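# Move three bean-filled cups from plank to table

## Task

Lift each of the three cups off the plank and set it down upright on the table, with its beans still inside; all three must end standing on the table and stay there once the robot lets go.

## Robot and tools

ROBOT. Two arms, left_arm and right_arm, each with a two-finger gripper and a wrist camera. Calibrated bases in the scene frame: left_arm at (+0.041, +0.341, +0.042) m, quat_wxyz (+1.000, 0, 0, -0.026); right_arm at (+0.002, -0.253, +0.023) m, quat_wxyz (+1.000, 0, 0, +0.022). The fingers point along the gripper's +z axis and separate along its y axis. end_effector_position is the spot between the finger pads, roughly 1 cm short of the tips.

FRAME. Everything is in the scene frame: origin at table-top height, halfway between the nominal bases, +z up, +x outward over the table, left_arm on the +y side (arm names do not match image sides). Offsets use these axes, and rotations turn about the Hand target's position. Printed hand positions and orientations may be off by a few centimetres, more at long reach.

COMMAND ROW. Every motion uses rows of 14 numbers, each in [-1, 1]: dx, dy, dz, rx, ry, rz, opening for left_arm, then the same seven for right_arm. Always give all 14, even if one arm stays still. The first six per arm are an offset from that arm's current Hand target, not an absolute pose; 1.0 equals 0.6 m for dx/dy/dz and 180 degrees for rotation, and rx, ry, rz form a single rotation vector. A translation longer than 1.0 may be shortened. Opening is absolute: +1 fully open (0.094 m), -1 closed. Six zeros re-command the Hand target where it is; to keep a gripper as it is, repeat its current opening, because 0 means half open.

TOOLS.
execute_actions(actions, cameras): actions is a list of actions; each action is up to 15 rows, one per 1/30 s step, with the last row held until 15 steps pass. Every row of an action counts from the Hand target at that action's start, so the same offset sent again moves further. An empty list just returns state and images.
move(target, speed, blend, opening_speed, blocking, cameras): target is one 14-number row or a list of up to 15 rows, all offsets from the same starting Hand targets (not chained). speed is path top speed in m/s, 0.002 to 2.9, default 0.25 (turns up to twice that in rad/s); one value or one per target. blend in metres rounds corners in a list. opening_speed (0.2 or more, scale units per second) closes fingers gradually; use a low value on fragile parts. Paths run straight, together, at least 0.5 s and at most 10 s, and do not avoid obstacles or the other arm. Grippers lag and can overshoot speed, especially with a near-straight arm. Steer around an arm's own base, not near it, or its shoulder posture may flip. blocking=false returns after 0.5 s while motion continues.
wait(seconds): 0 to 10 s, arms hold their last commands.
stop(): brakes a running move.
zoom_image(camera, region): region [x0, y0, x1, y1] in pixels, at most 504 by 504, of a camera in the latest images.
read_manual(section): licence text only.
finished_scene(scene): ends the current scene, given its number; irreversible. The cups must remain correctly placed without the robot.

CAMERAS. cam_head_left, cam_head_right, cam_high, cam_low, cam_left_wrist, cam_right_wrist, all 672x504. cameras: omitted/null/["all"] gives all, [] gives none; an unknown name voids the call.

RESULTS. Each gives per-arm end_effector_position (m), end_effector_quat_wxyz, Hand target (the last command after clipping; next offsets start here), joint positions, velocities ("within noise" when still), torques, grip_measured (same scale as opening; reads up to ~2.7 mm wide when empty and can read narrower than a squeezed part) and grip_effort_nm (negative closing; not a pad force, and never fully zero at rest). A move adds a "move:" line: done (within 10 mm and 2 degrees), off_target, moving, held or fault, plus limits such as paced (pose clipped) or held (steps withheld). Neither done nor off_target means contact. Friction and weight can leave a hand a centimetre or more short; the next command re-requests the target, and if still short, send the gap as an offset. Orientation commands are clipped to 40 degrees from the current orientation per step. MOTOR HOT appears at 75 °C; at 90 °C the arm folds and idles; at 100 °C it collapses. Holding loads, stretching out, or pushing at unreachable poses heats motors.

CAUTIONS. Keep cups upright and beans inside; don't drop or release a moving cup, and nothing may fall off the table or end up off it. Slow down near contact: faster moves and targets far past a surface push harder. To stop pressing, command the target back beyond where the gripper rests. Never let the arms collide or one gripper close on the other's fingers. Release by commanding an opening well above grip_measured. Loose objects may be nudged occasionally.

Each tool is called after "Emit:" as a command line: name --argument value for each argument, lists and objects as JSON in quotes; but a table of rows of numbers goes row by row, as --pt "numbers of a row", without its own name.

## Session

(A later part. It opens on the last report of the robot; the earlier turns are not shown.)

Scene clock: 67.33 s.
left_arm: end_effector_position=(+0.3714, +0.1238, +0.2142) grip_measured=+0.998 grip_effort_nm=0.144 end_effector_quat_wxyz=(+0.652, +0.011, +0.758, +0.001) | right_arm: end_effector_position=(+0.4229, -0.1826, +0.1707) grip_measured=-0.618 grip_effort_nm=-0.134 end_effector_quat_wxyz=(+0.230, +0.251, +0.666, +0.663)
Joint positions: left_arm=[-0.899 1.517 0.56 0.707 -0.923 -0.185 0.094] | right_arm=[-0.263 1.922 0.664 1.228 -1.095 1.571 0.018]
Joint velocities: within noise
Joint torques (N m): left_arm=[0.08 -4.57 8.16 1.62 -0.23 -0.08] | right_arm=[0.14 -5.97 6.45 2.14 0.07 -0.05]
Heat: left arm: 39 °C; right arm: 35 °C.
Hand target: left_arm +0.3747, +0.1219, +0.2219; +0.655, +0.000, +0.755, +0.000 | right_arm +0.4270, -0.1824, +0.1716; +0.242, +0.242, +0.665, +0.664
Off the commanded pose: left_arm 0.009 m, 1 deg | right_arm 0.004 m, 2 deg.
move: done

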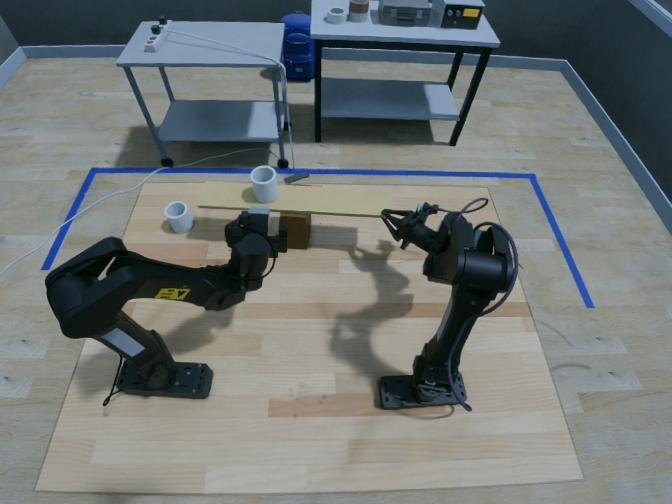

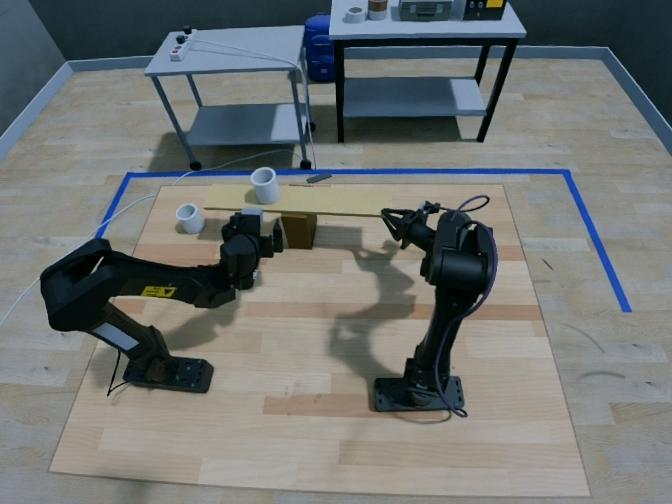

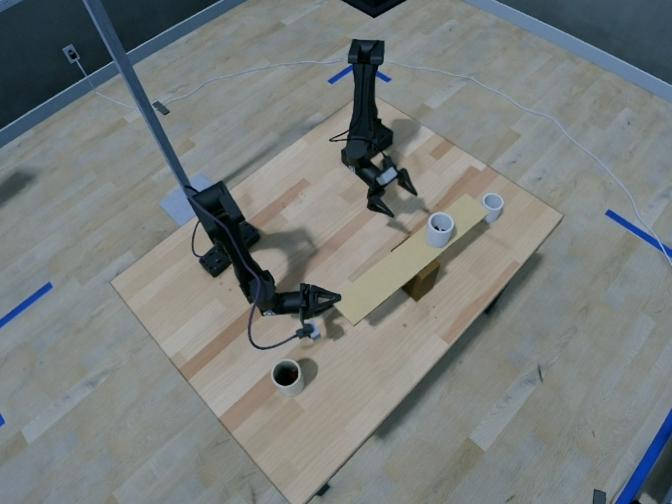

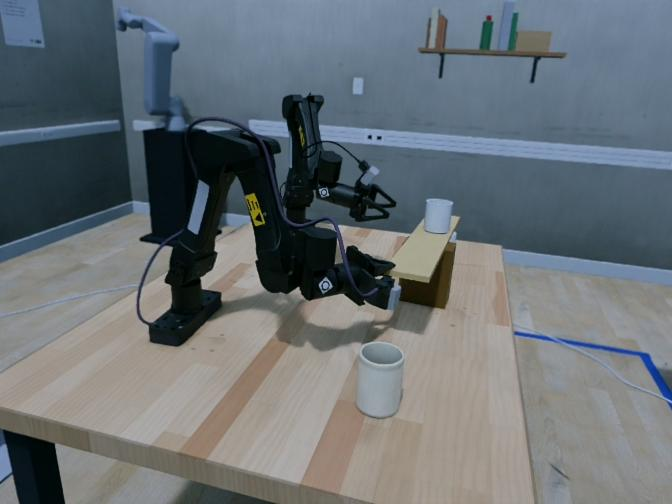

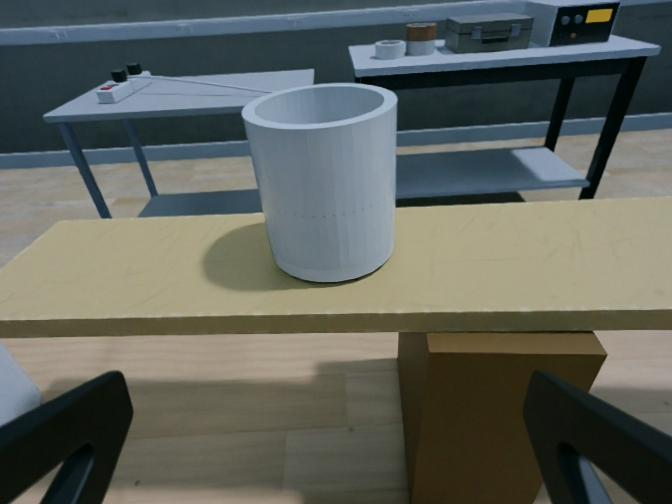

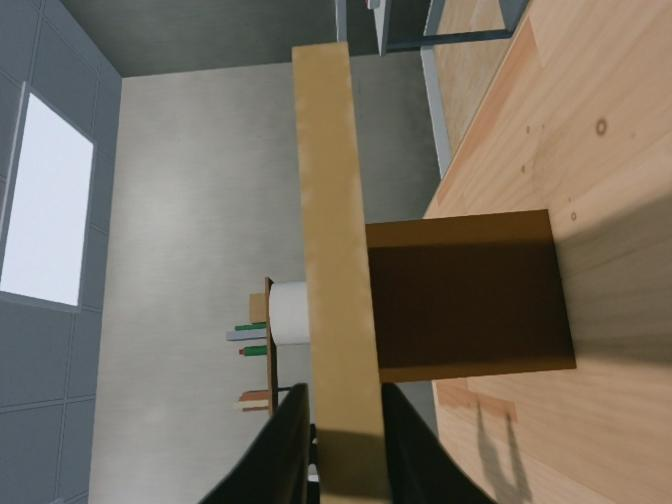

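Emit:
move --pt "0.12 -0.005 -0.0195 0 0 0 1 0 0 0 0 0 0 -0.62" --pt "0.1705 -0.005 -0.0195 0 0 0 1 0 0 0 0 0 0 -0.62" --speed '[0.15,0.08]' --cameras '["cam_left_wrist"]'

Scene clock: 69.13 s.
left_arm: end_effector_position=(+0.4704, +0.1247, +0.1995) grip_measured=+0.998 grip_effort_nm=0.149 end_effector_quat_wxyz=(+0.644, +0.006, +0.765, +0.012) | right_arm: end_effector_position=(+0.4229, -0.1826, +0.1707) grip_measured=-0.618 grip_effort_nm=-0.134 end_effector_quat_wxyz=(+0.230, +0.251, +0.666, +0.663)
Joint positions: left_arm=[-0.66 1.804 0.816 0.762 -0.71 -0.123 0.094] | right_arm=[-0.263 1.922 0.664 1.228 -1.095 1.571 0.018]
Joint velocities: within noise
Joint torques (N m): left_arm=[0.14 -6.13 8.16 2.23 0 0.03] | right_arm=[0.36 -5.96 6.45 2.1 0.08 -0.04]
Heat: left arm: 39 °C; right arm: 35 °C.
Hand target: left_arm +0.4771, +0.1189, +0.2102; +0.655, +0.000, +0.755, +0.000 | right_arm +0.4270, -0.1824, +0.1716; +0.242, +0.242, +0.665, +0.664
Off the commanded pose: left_arm 0.014 m, 2 deg | right_arm 0.004 m, 2 deg.
move: off_target (left_arm)
Images, in order (width x height): cam_left_wrist 672x504.

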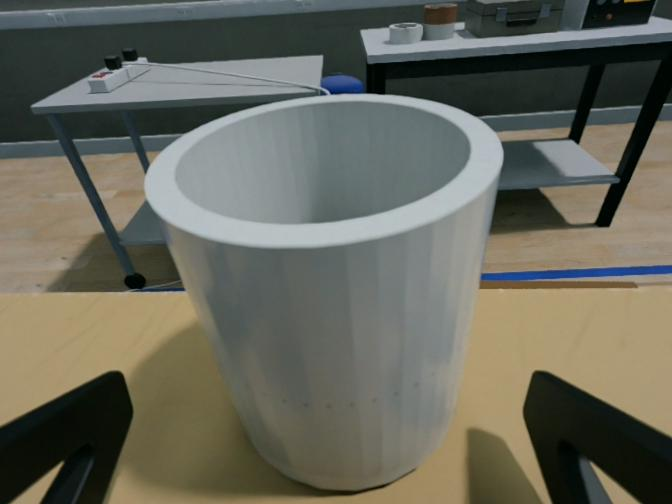

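Emit:
move --pt "0.065 0.002 0.006 0 0 0 1 0 0 0 0 0 0 -0.62" --speed '[0.07]' --cameras '["cam_left_wrist"]'

Scene clock: 70.37 s.
left_arm: end_effector_position=(+0.5105, +0.1242, +0.2104) grip_measured=+0.998 grip_effort_nm=0.149 end_effector_quat_wxyz=(+0.655, -0.003, +0.756, +0.003) | right_arm: end_effector_position=(+0.4229, -0.1826, +0.1707) grip_measured=-0.618 grip_effort_nm=-0.139 end_effector_quat_wxyz=(+0.230, +0.251, +0.666, +0.663)
Joint positions: left_arm=[-0.589 1.891 0.951 0.761 -0.641 -0.107 0.094] | right_arm=[-0.263 1.922 0.664 1.228 -1.095 1.571 0.018]
Joint velocities: within noise
Joint torques (N m): left_arm=[0.2 -6.93 8.32 1.86 0.02 0.03] | right_arm=[0.21 -5.98 6.52 2.09 0.04 -0.04]
Heat: left arm: 39 °C; right arm: 35 °C.
Hand target: left_arm +0.5160, +0.1202, +0.2136; +0.655, +0.000, +0.755, +0.000 | right_arm +0.4270, -0.1824, +0.1716; +0.242, +0.242, +0.665, +0.664
Off the commanded pose: left_arm 0.008 m, 0 deg | right_arm 0.004 m, 2 deg.
move: done
Images, in order (width x height): cam_left_wrist 672x504.

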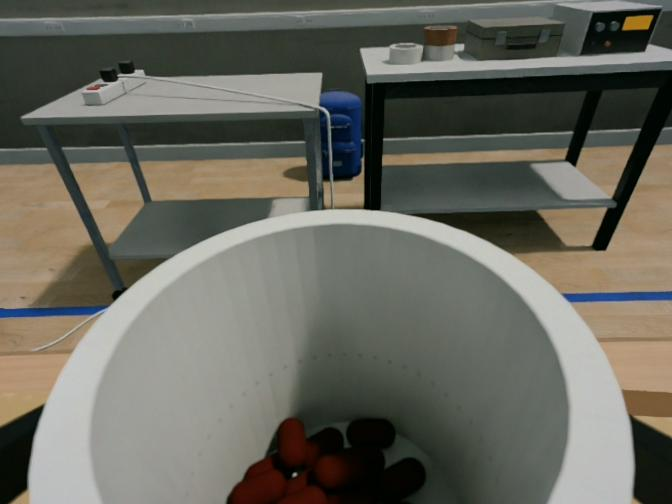

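Emit:
move --pt "0 0 0 0 0 0 0.25 0 0 0 0 0 0 -0.62" --opening_speed 0.35 --cameras '["cam_left_wrist"]'

Emit:
move --pt "0 0 0.12 0 -0.018 0 0.25 0 0 0 0 0 0 -0.62" --speed 0.12 --cameras '["cam_left_wrist","cam_right_wrist","cam_low"]'

Scene clock: 72.93 s.
left_arm: end_effector_position=(+0.5105, +0.1236, +0.2103) grip_measured=+0.365 grip_effort_nm=-0.994 end_effector_quat_wxyz=(+0.654, -0.002, +0.756, +0.002) | right_arm: end_effector_position=(+0.4229, -0.1826, +0.1707) grip_measured=-0.618 grip_effort_nm=-0.134 end_effector_quat_wxyz=(+0.230, +0.251, +0.666, +0.663)
Joint positions: left_arm=[-0.589 1.891 0.951 0.76 -0.638 -0.107 0.064] | right_arm=[-0.263 1.922 0.664 1.228 -1.095 1.571 0.018]
Joint velocities: within noise
Joint torques (N m): left_arm=[0.21 -6.99 8.39 1.86 -0.02 0.03] | right_arm=[0.16 -5.85 6.39 2.1 0.08 -0.05]
Heat: left arm: 38 °C; right arm: 35 °C.
Hand target: left_arm +0.5160, +0.1202, +0.2136; +0.655, +0.000, +0.755, +0.000 | right_arm +0.4270, -0.1824, +0.1716; +0.242, +0.242, +0.665, +0.664
Off the commanded pose: left_arm 0.007 m, 0 deg | right_arm 0.004 m, 2 deg.
move: done
Images, in order (width x height): cam_left_wrist 672x504.

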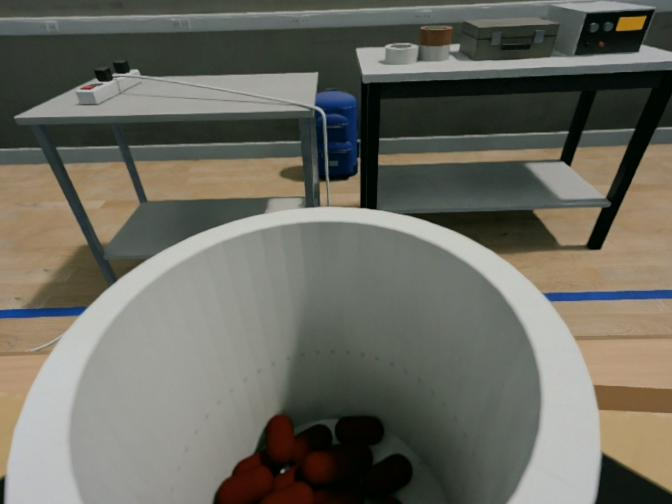

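Scene clock: 74.30 s.
left_arm: end_effector_position=(+0.5119, +0.1226, +0.2467) grip_measured=+0.365 grip_effort_nm=-0.994 end_effector_quat_wxyz=(+0.646, +0.020, +0.763, +0.021) | right_arm: end_effector_position=(+0.4230, -0.1827, +0.1706) grip_measured=-0.618 grip_effort_nm=-0.134 end_effector_quat_wxyz=(+0.230, +0.251, +0.666, +0.663)
Joint positions: left_arm=[-0.589 1.803 1.036 0.559 -0.638 -0.066 0.064] | right_arm=[-0.263 1.922 0.664 1.228 -1.094 1.571 0.018]
Joint velocities: within noise
Joint torques (N m): left_arm=[0.06 -10.25 9.48 2.38 -0.07 0.02] | right_arm=[0.21 -5.91 6.46 2.11 0.08 -0.06]
Heat: left arm: 38 °C; right arm: 35 °C.
Hand target: left_arm +0.5161, +0.1201, +0.2857; +0.676, +0.000, +0.737, +0.000 | right_arm +0.4270, -0.1825, +0.1716; +0.242, +0.242, +0.665, +0.664
Off the commanded pose: left_arm 0.039 m, 6 deg | right_arm 0.004 m, 2 deg.
move: off_target (left_arm)
Images, in order (width x height): cam_low 672x504, cam_left_wrist 672x504, cam_right_wrist 672x504.

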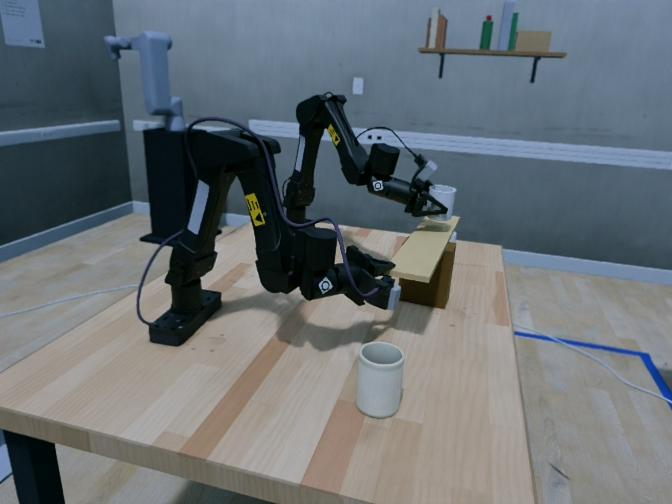

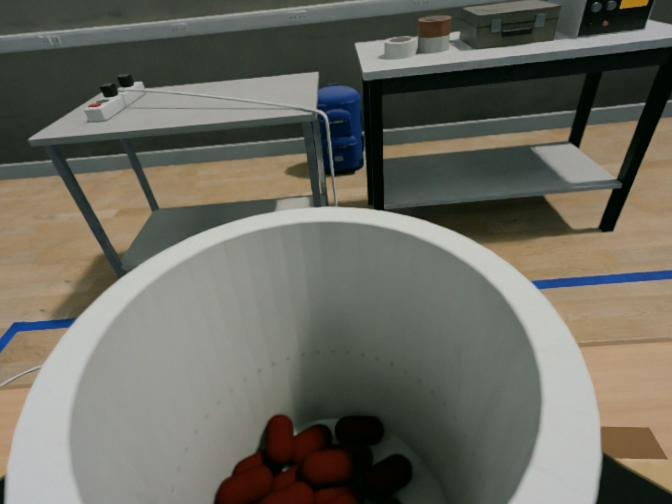

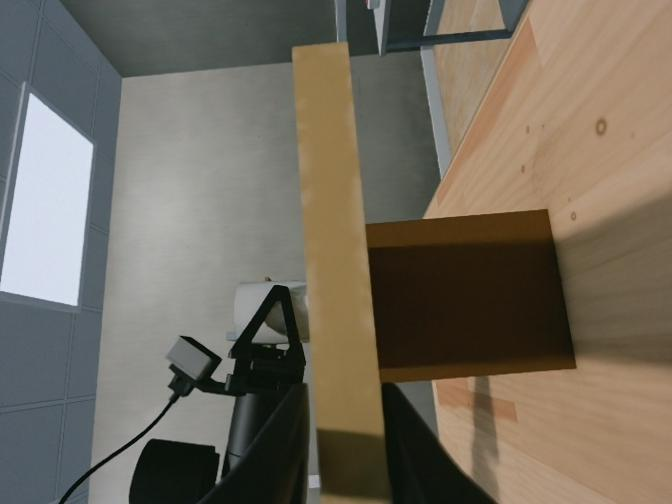

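Emit:
move --pt "-0.1435 -0.05 -0.015 0 0 -0.08 0.25 0 0 0 0 0 0 -0.62" --pt "-0.212 -0.247 -0.075 0 0 -0.256 0.25 0 0 0 0 0 0 -0.62" --pt "-0.212 -0.247 -0.33 0 0 -0.256 0.25 0 0 0 0 0 0 -0.62" --speed '[0.2,0.2,0.15]' --blend '[0.03,0.03,0]' --cameras '["cam_left_wrist","cam_head_left"]'

Scene clock: 78.40 s.
left_arm: end_effector_position=(+0.3850, -0.0179, +0.0625) grip_measured=+0.365 grip_effort_nm=-0.994 end_effector_quat_wxyz=(+0.588, +0.296, +0.712, -0.244) | right_arm: end_effector_position=(+0.4230, -0.1827, +0.1706) grip_measured=-0.618 grip_effort_nm=-0.134 end_effector_quat_wxyz=(+0.230, +0.251, +0.666, +0.663)
Joint positions: left_arm=[-0.768 2.308 0.718 1.4 -0.033 -0.005 0.064] | right_arm=[-0.263 1.922 0.664 1.228 -1.094 1.571 0.018]
Joint velocities: within noise
Joint torques (N m): left_arm=[-0.28 -7.64 5 3.09 0.12 0.04] | right_arm=[0.31 -5.97 6.49 2.13 0.07 -0.03]
Heat: left arm: 40 °C; right arm: 35 °C.
Hand target: left_arm +0.3889, -0.0280, +0.0877; +0.622, +0.288, +0.678, -0.264 | right_arm +0.4270, -0.1825, +0.1716; +0.242, +0.242, +0.665, +0.664
Off the commanded pose: left_arm 0.027 m, 6 deg | right_arm 0.004 m, 2 deg.
move: off_target (left_arm)
Images, in order (width x height): cam_head_left 672x504, cam_left_wrist 672x504.

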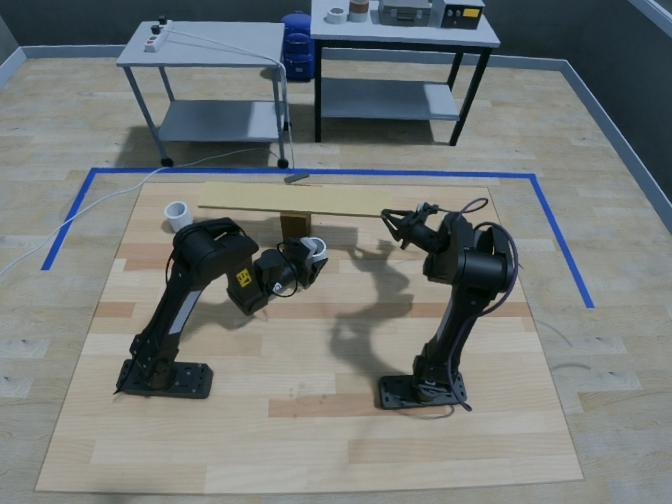

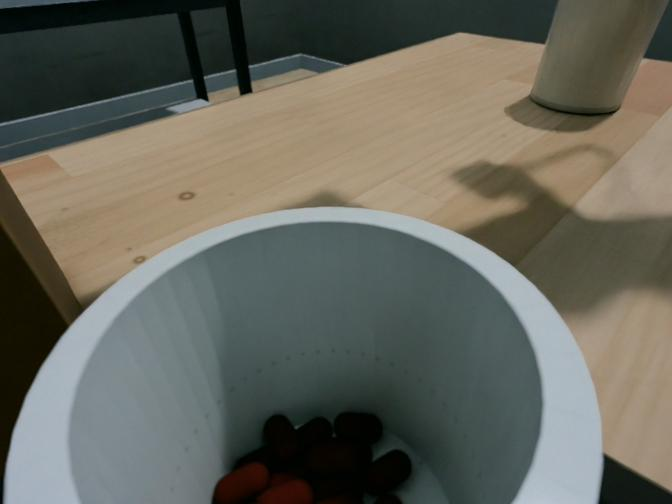

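Emit:
move --pt "0.012 -0.012 -0.008 -0.009 -0.009 0 0.25 0 0 0 0 0 0 -0.62" --speed 0.05 --cameras '[]'

Emit:
move --pt "0 0 -0.012 0 0 0 0.25 0 0 0 0 0 0 -0.62" --speed 0.04 --cameras '["cam_left_wrist"]'

Scene clock: 79.70 s.
left_arm: end_effector_position=(+0.3916, -0.0254, +0.0557) grip_measured=+0.365 grip_effort_nm=-0.994 end_effector_quat_wxyz=(+0.600, +0.293, +0.702, -0.249) | right_arm: end_effector_position=(+0.4230, -0.1827, +0.1706) grip_measured=-0.618 grip_effort_nm=-0.134 end_effector_quat_wxyz=(+0.230, +0.251, +0.666, +0.663)
Joint positions: left_arm=[-0.768 2.384 0.771 1.456 -0.031 -0.003 0.064] | right_arm=[-0.263 1.922 0.664 1.228 -1.094 1.571 0.018]
Joint velocities: within noise
Joint torques (N m): left_arm=[-0.18 -8.06 5.14 3.15 0.11 0.02] | right_arm=[0.36 -5.91 6.49 2.13 0.08 -0.03]
Heat: left arm: 40 °C; right arm: 35 °C.
Hand target: left_arm +0.3960, -0.0351, +0.0828; +0.636, +0.283, +0.665, -0.270 | right_arm +0.4270, -0.1825, +0.1716; +0.242, +0.242, +0.665, +0.664
Off the commanded pose: left_arm 0.029 m, 6 deg | right_arm 0.004 m, 2 deg.
move: off_target (left_arm)
No camera images: "cameras" was empty.

Scene clock: 80.50 s.
left_arm: end_effector_position=(+0.3922, -0.0259, +0.0504) grip_measured=+0.365 grip_effort_nm=-0.999 end_effector_quat_wxyz=(+0.602, +0.292, +0.700, -0.249) | right_arm: end_effector_position=(+0.4230, -0.1827, +0.1706) grip_measured=-0.618 grip_effort_nm=-0.134 end_effector_quat_wxyz=(+0.230, +0.251, +0.666, +0.663)
Joint positions: left_arm=[-0.768 2.414 0.781 1.482 -0.031 -0.001 0.064] | right_arm=[-0.263 1.922 0.664 1.228 -1.094 1.571 0.018]
Joint velocities: within noise
Joint torques (N m): left_arm=[-0.2 -8.03 5.04 3.09 0.12 0.02] | right_arm=[0.39 -5.98 6.5 2.13 0.06 -0.05]
Heat: left arm: 41 °C; right arm: 35 °C.
Hand target: left_arm +0.3961, -0.0351, +0.0756; +0.636, +0.283, +0.665, -0.270 | right_arm +0.4270, -0.1825, +0.1716; +0.242, +0.242, +0.665, +0.664
Off the commanded pose: left_arm 0.027 m, 6 deg | right_arm 0.004 m, 2 deg.
move: off_target (left_arm)
Images, in order (width x height): cam_left_wrist 672x504.

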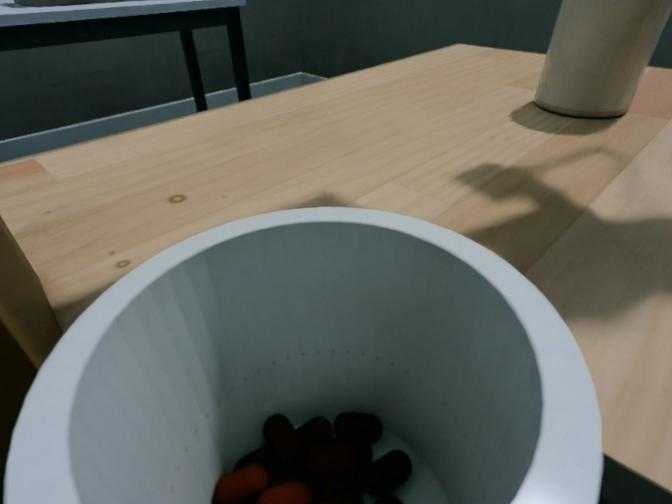

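Emit:
move --pt "0 0 -0.012 0 0 0 0.25 0 0 0 0 0 0 -0.62" --speed 0.04 --cameras '[]'

Scene clock: 81.40 s.
left_arm: end_effector_position=(+0.3937, -0.0276, +0.0503) grip_measured=+0.365 grip_effort_nm=-0.999 end_effector_quat_wxyz=(+0.609, +0.291, +0.694, -0.251) | right_arm: end_effector_position=(+0.4230, -0.1827, +0.1706) grip_measured=-0.618 grip_effort_nm=-0.139 end_effector_quat_wxyz=(+0.230, +0.251, +0.666, +0.663)
Joint positions: left_arm=[-0.768 2.434 0.794 1.507 -0.031 0.001 0.064] | right_arm=[-0.263 1.922 0.664 1.228 -1.094 1.571 0.018]
Joint velocities: within noise
Joint torques (N m): left_arm=[-0.2 -7.79 4.71 2.93 0.11 0] | right_arm=[0.2 -5.98 6.45 2.11 0.08 -0.05]
Heat: left arm: 41 °C; right arm: 35 °C.
Hand target: left_arm +0.3961, -0.0351, +0.0685; +0.636, +0.283, +0.665, -0.270 | right_arm +0.4270, -0.1825, +0.1716; +0.242, +0.242, +0.665, +0.664
Off the commanded pose: left_arm 0.020 m, 5 deg | right_arm 0.004 m, 2 deg.
joint sent to its limit (left arm) — joint 4 (wrist pitch), upper limit. The joint targets still meet the commanded pose.
move: off_target (left_arm)
No camera images: "cameras" was empty.

Emit:
move --pt "0 0 0 0 0 0 0.55 0 0 0 0 0 0 -0.62" --opening_speed 0.22 --cameras '["cam_left_wrist"]'

Emit:
move --pt "0 0 0 0 0 0 1 0 0 0 0 0 0 -0.62" --pt "-0.15 0.157 0.01 0 0 0 1 0 0 0 0 0 0 -0.62" --pt "-0.15 0.19 0.28 0 0 0 1 0 0 0 0 0 0 -0.62" --speed '[0.1,0.13,0.25]' --blend '[0,0.02,0]' --cameras '["cam_left_wrist","cam_head_left"]'

Emit:
move --pt "0 0 0 0 0 0 1 0 0 0 0 0 0 0.25" --pt "0 0 0 0 0 0 1 -0.14 -0.167 0 0 0 0 0.25" --speed '[0.1,0.12]'

Scene clock: 83.27 s.
left_arm: end_effector_position=(+0.3950, -0.0292, +0.0540) grip_measured=+0.548 grip_effort_nm=0.154 end_effector_quat_wxyz=(+0.613, +0.289, +0.690, -0.253) | right_arm: end_effector_position=(+0.4230, -0.1827, +0.1706) grip_measured=-0.618 grip_effort_nm=-0.134 end_effector_quat_wxyz=(+0.230, +0.251, +0.666, +0.663)
Joint positions: left_arm=[-0.768 2.434 0.8 1.515 -0.031 0.002 0.073] | right_arm=[-0.263 1.922 0.664 1.228 -1.094 1.571 0.018]
Joint velocities: within noise
Joint torques (N m): left_arm=[-0.16 -7.72 4.31 2.84 0.11 -0.02] | right_arm=[0.28 -6 6.48 2.12 0.06 -0.04]
Heat: left arm: 41 °C; right arm: 35 °C.
Hand target: left_arm +0.3961, -0.0352, +0.0685; +0.636, +0.283, +0.665, -0.270 | right_arm +0.4270, -0.1825, +0.1716; +0.242, +0.242, +0.665, +0.664
Off the commanded pose: left_arm 0.016 m, 4 deg | right_arm 0.004 m, 2 deg.
joint sent to its limit (left arm) — joint 4 (wrist pitch), upper limit. The joint targets still meet the commanded pose.
move: off_target (left_arm)
Images, in order (width x height): cam_left_wrist 672x504.

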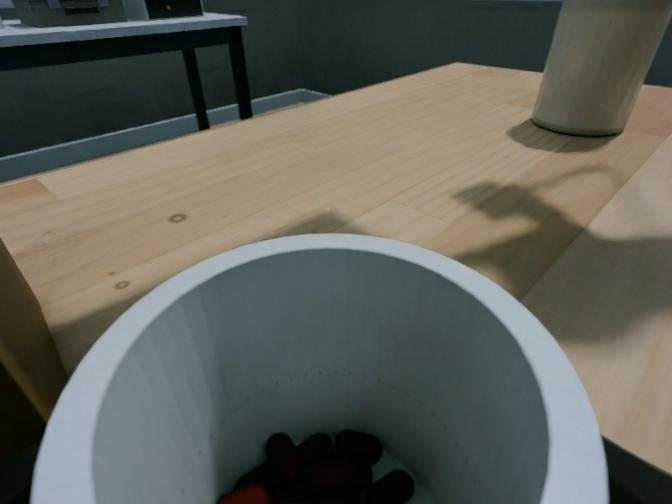

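Scene clock: 86.77 s.
left_arm: end_effector_position=(+0.3030, +0.0821, +0.2209) grip_measured=+0.998 grip_effort_nm=0.154 end_effector_quat_wxyz=(+0.626, +0.284, +0.677, -0.263) | right_arm: end_effector_position=(+0.4230, -0.1827, +0.1706) grip_measured=-0.618 grip_effort_nm=-0.139 end_effector_quat_wxyz=(+0.230, +0.251, +0.666, +0.663)
Joint positions: left_arm=[-0.715 1.237 0.26 0.899 0.029 0.002 0.094] | right_arm=[-0.263 1.922 0.664 1.228 -1.094 1.571 0.018]
Joint velocities: within noise
Joint torques (N m): left_arm=[0.42 -3.99 8.42 1.99 0.13 -0.01] | right_arm=[0.16 -5.91 6.56 2.14 0.08 -0.05]
Heat: left arm: 42 °C; right arm: 35 °C.
Hand target: left_arm +0.3060, +0.0788, +0.2365; +0.636, +0.283, +0.665, -0.270 | right_arm +0.4270, -0.1825, +0.1716; +0.242, +0.242, +0.665, +0.664
Off the commanded pose: left_arm 0.016 m, 2 deg | right_arm 0.004 m, 2 deg.
move: off_target (left_arm)
Images, in order (width x height): cam_head_left 672x504, cam_left_wrist 672x504.

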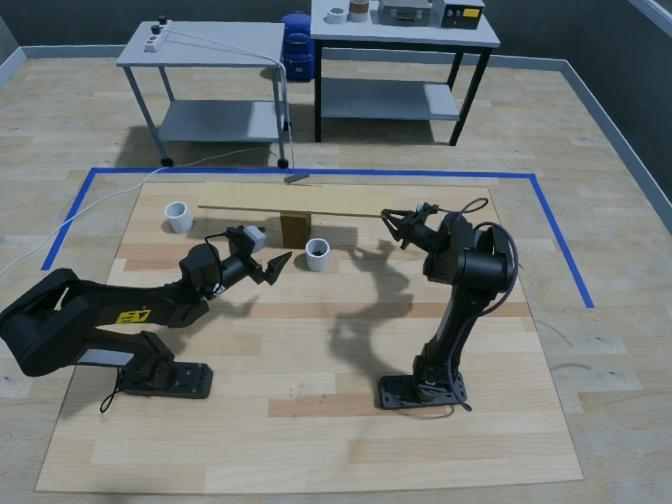

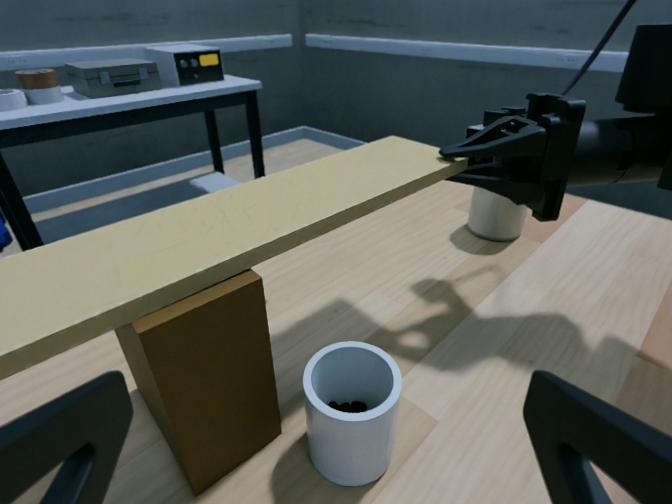

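Scene clock: 89.33 s.
left_arm: end_effector_position=(+0.3030, +0.0821, +0.2206) grip_measured=+0.998 grip_effort_nm=0.149 end_effector_quat_wxyz=(+0.625, +0.285, +0.677, -0.263) | right_arm: end_effector_position=(+0.3468, -0.2841, +0.1648) grip_measured=+0.248 grip_effort_nm=0.115 end_effector_quat_wxyz=(+0.224, +0.263, +0.659, +0.668)
Joint positions: left_arm=[-0.715 1.237 0.26 0.898 0.029 0.002 0.094] | right_arm=[-0.68 1.859 0.538 1.226 -1.503 1.534 0.059]
Joint velocities: within noise
Joint torques (N m): left_arm=[0.42 -3.99 8.4 2.02 0.12 0.02] | right_arm=[-0.39 -8.12 3.59 1.76 -0.09 -0.19]
Heat: left arm: 41 °C; right arm: 35 °C.
Hand target: left_arm +0.3060, +0.0788, +0.2365; +0.636, +0.283, +0.665, -0.270 | right_arm +0.3430, -0.2827, +0.1717; +0.242, +0.242, +0.665, +0.664
Off the commanded pose: left_arm 0.016 m, 2 deg | right_arm 0.008 m, 3 deg.
move: off_target (left_arm, right_arm)

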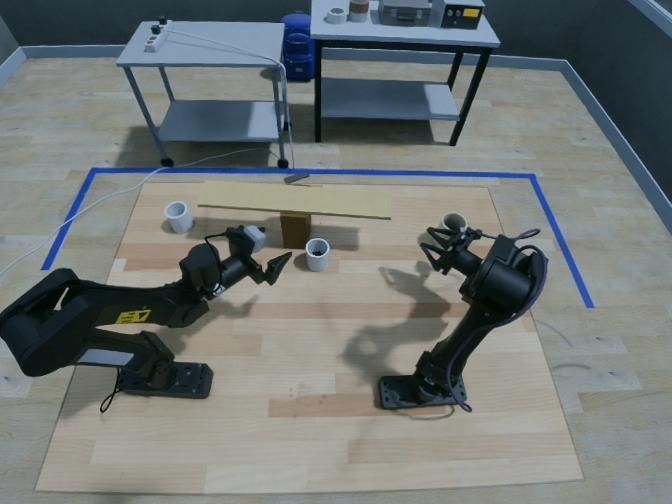

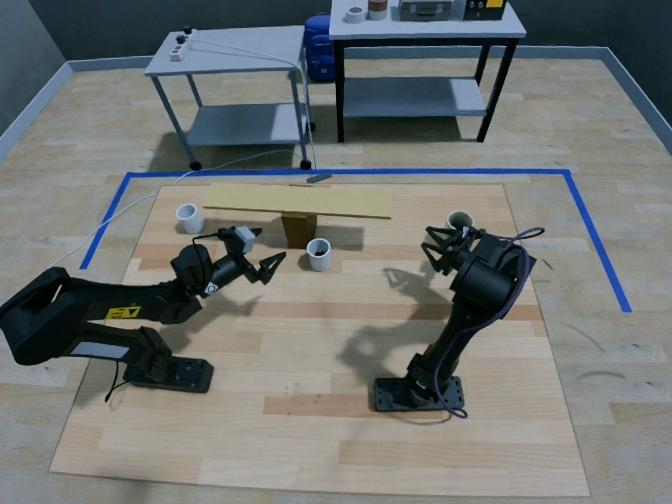

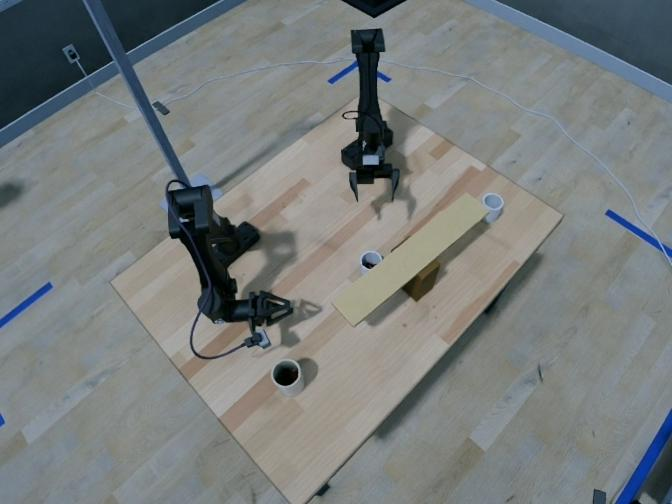

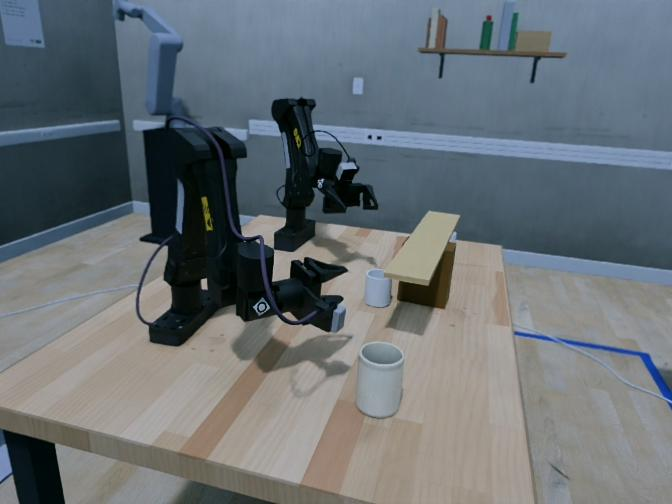

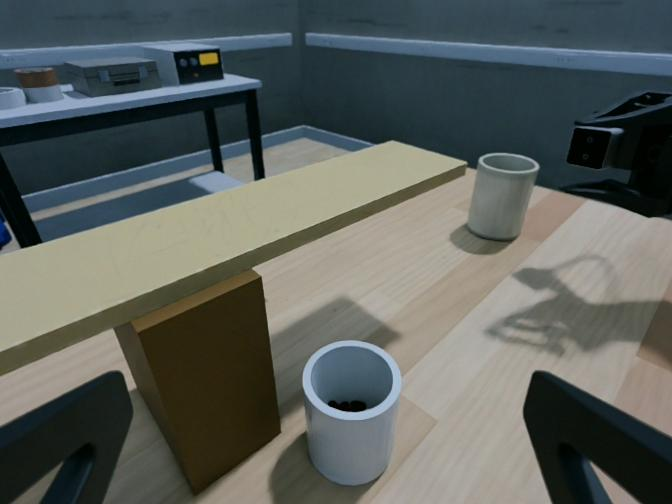

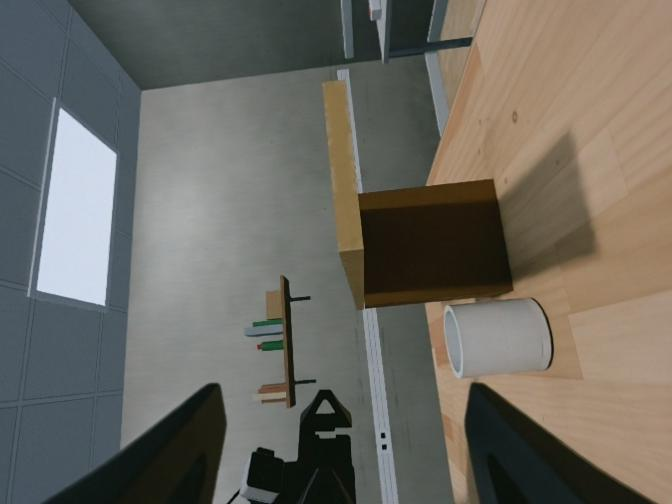

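All three cups are standing on the table with their beans in them, and the plank is balanced.

Emit:
finished_scene --scene 2

The scene is finished: the task was done.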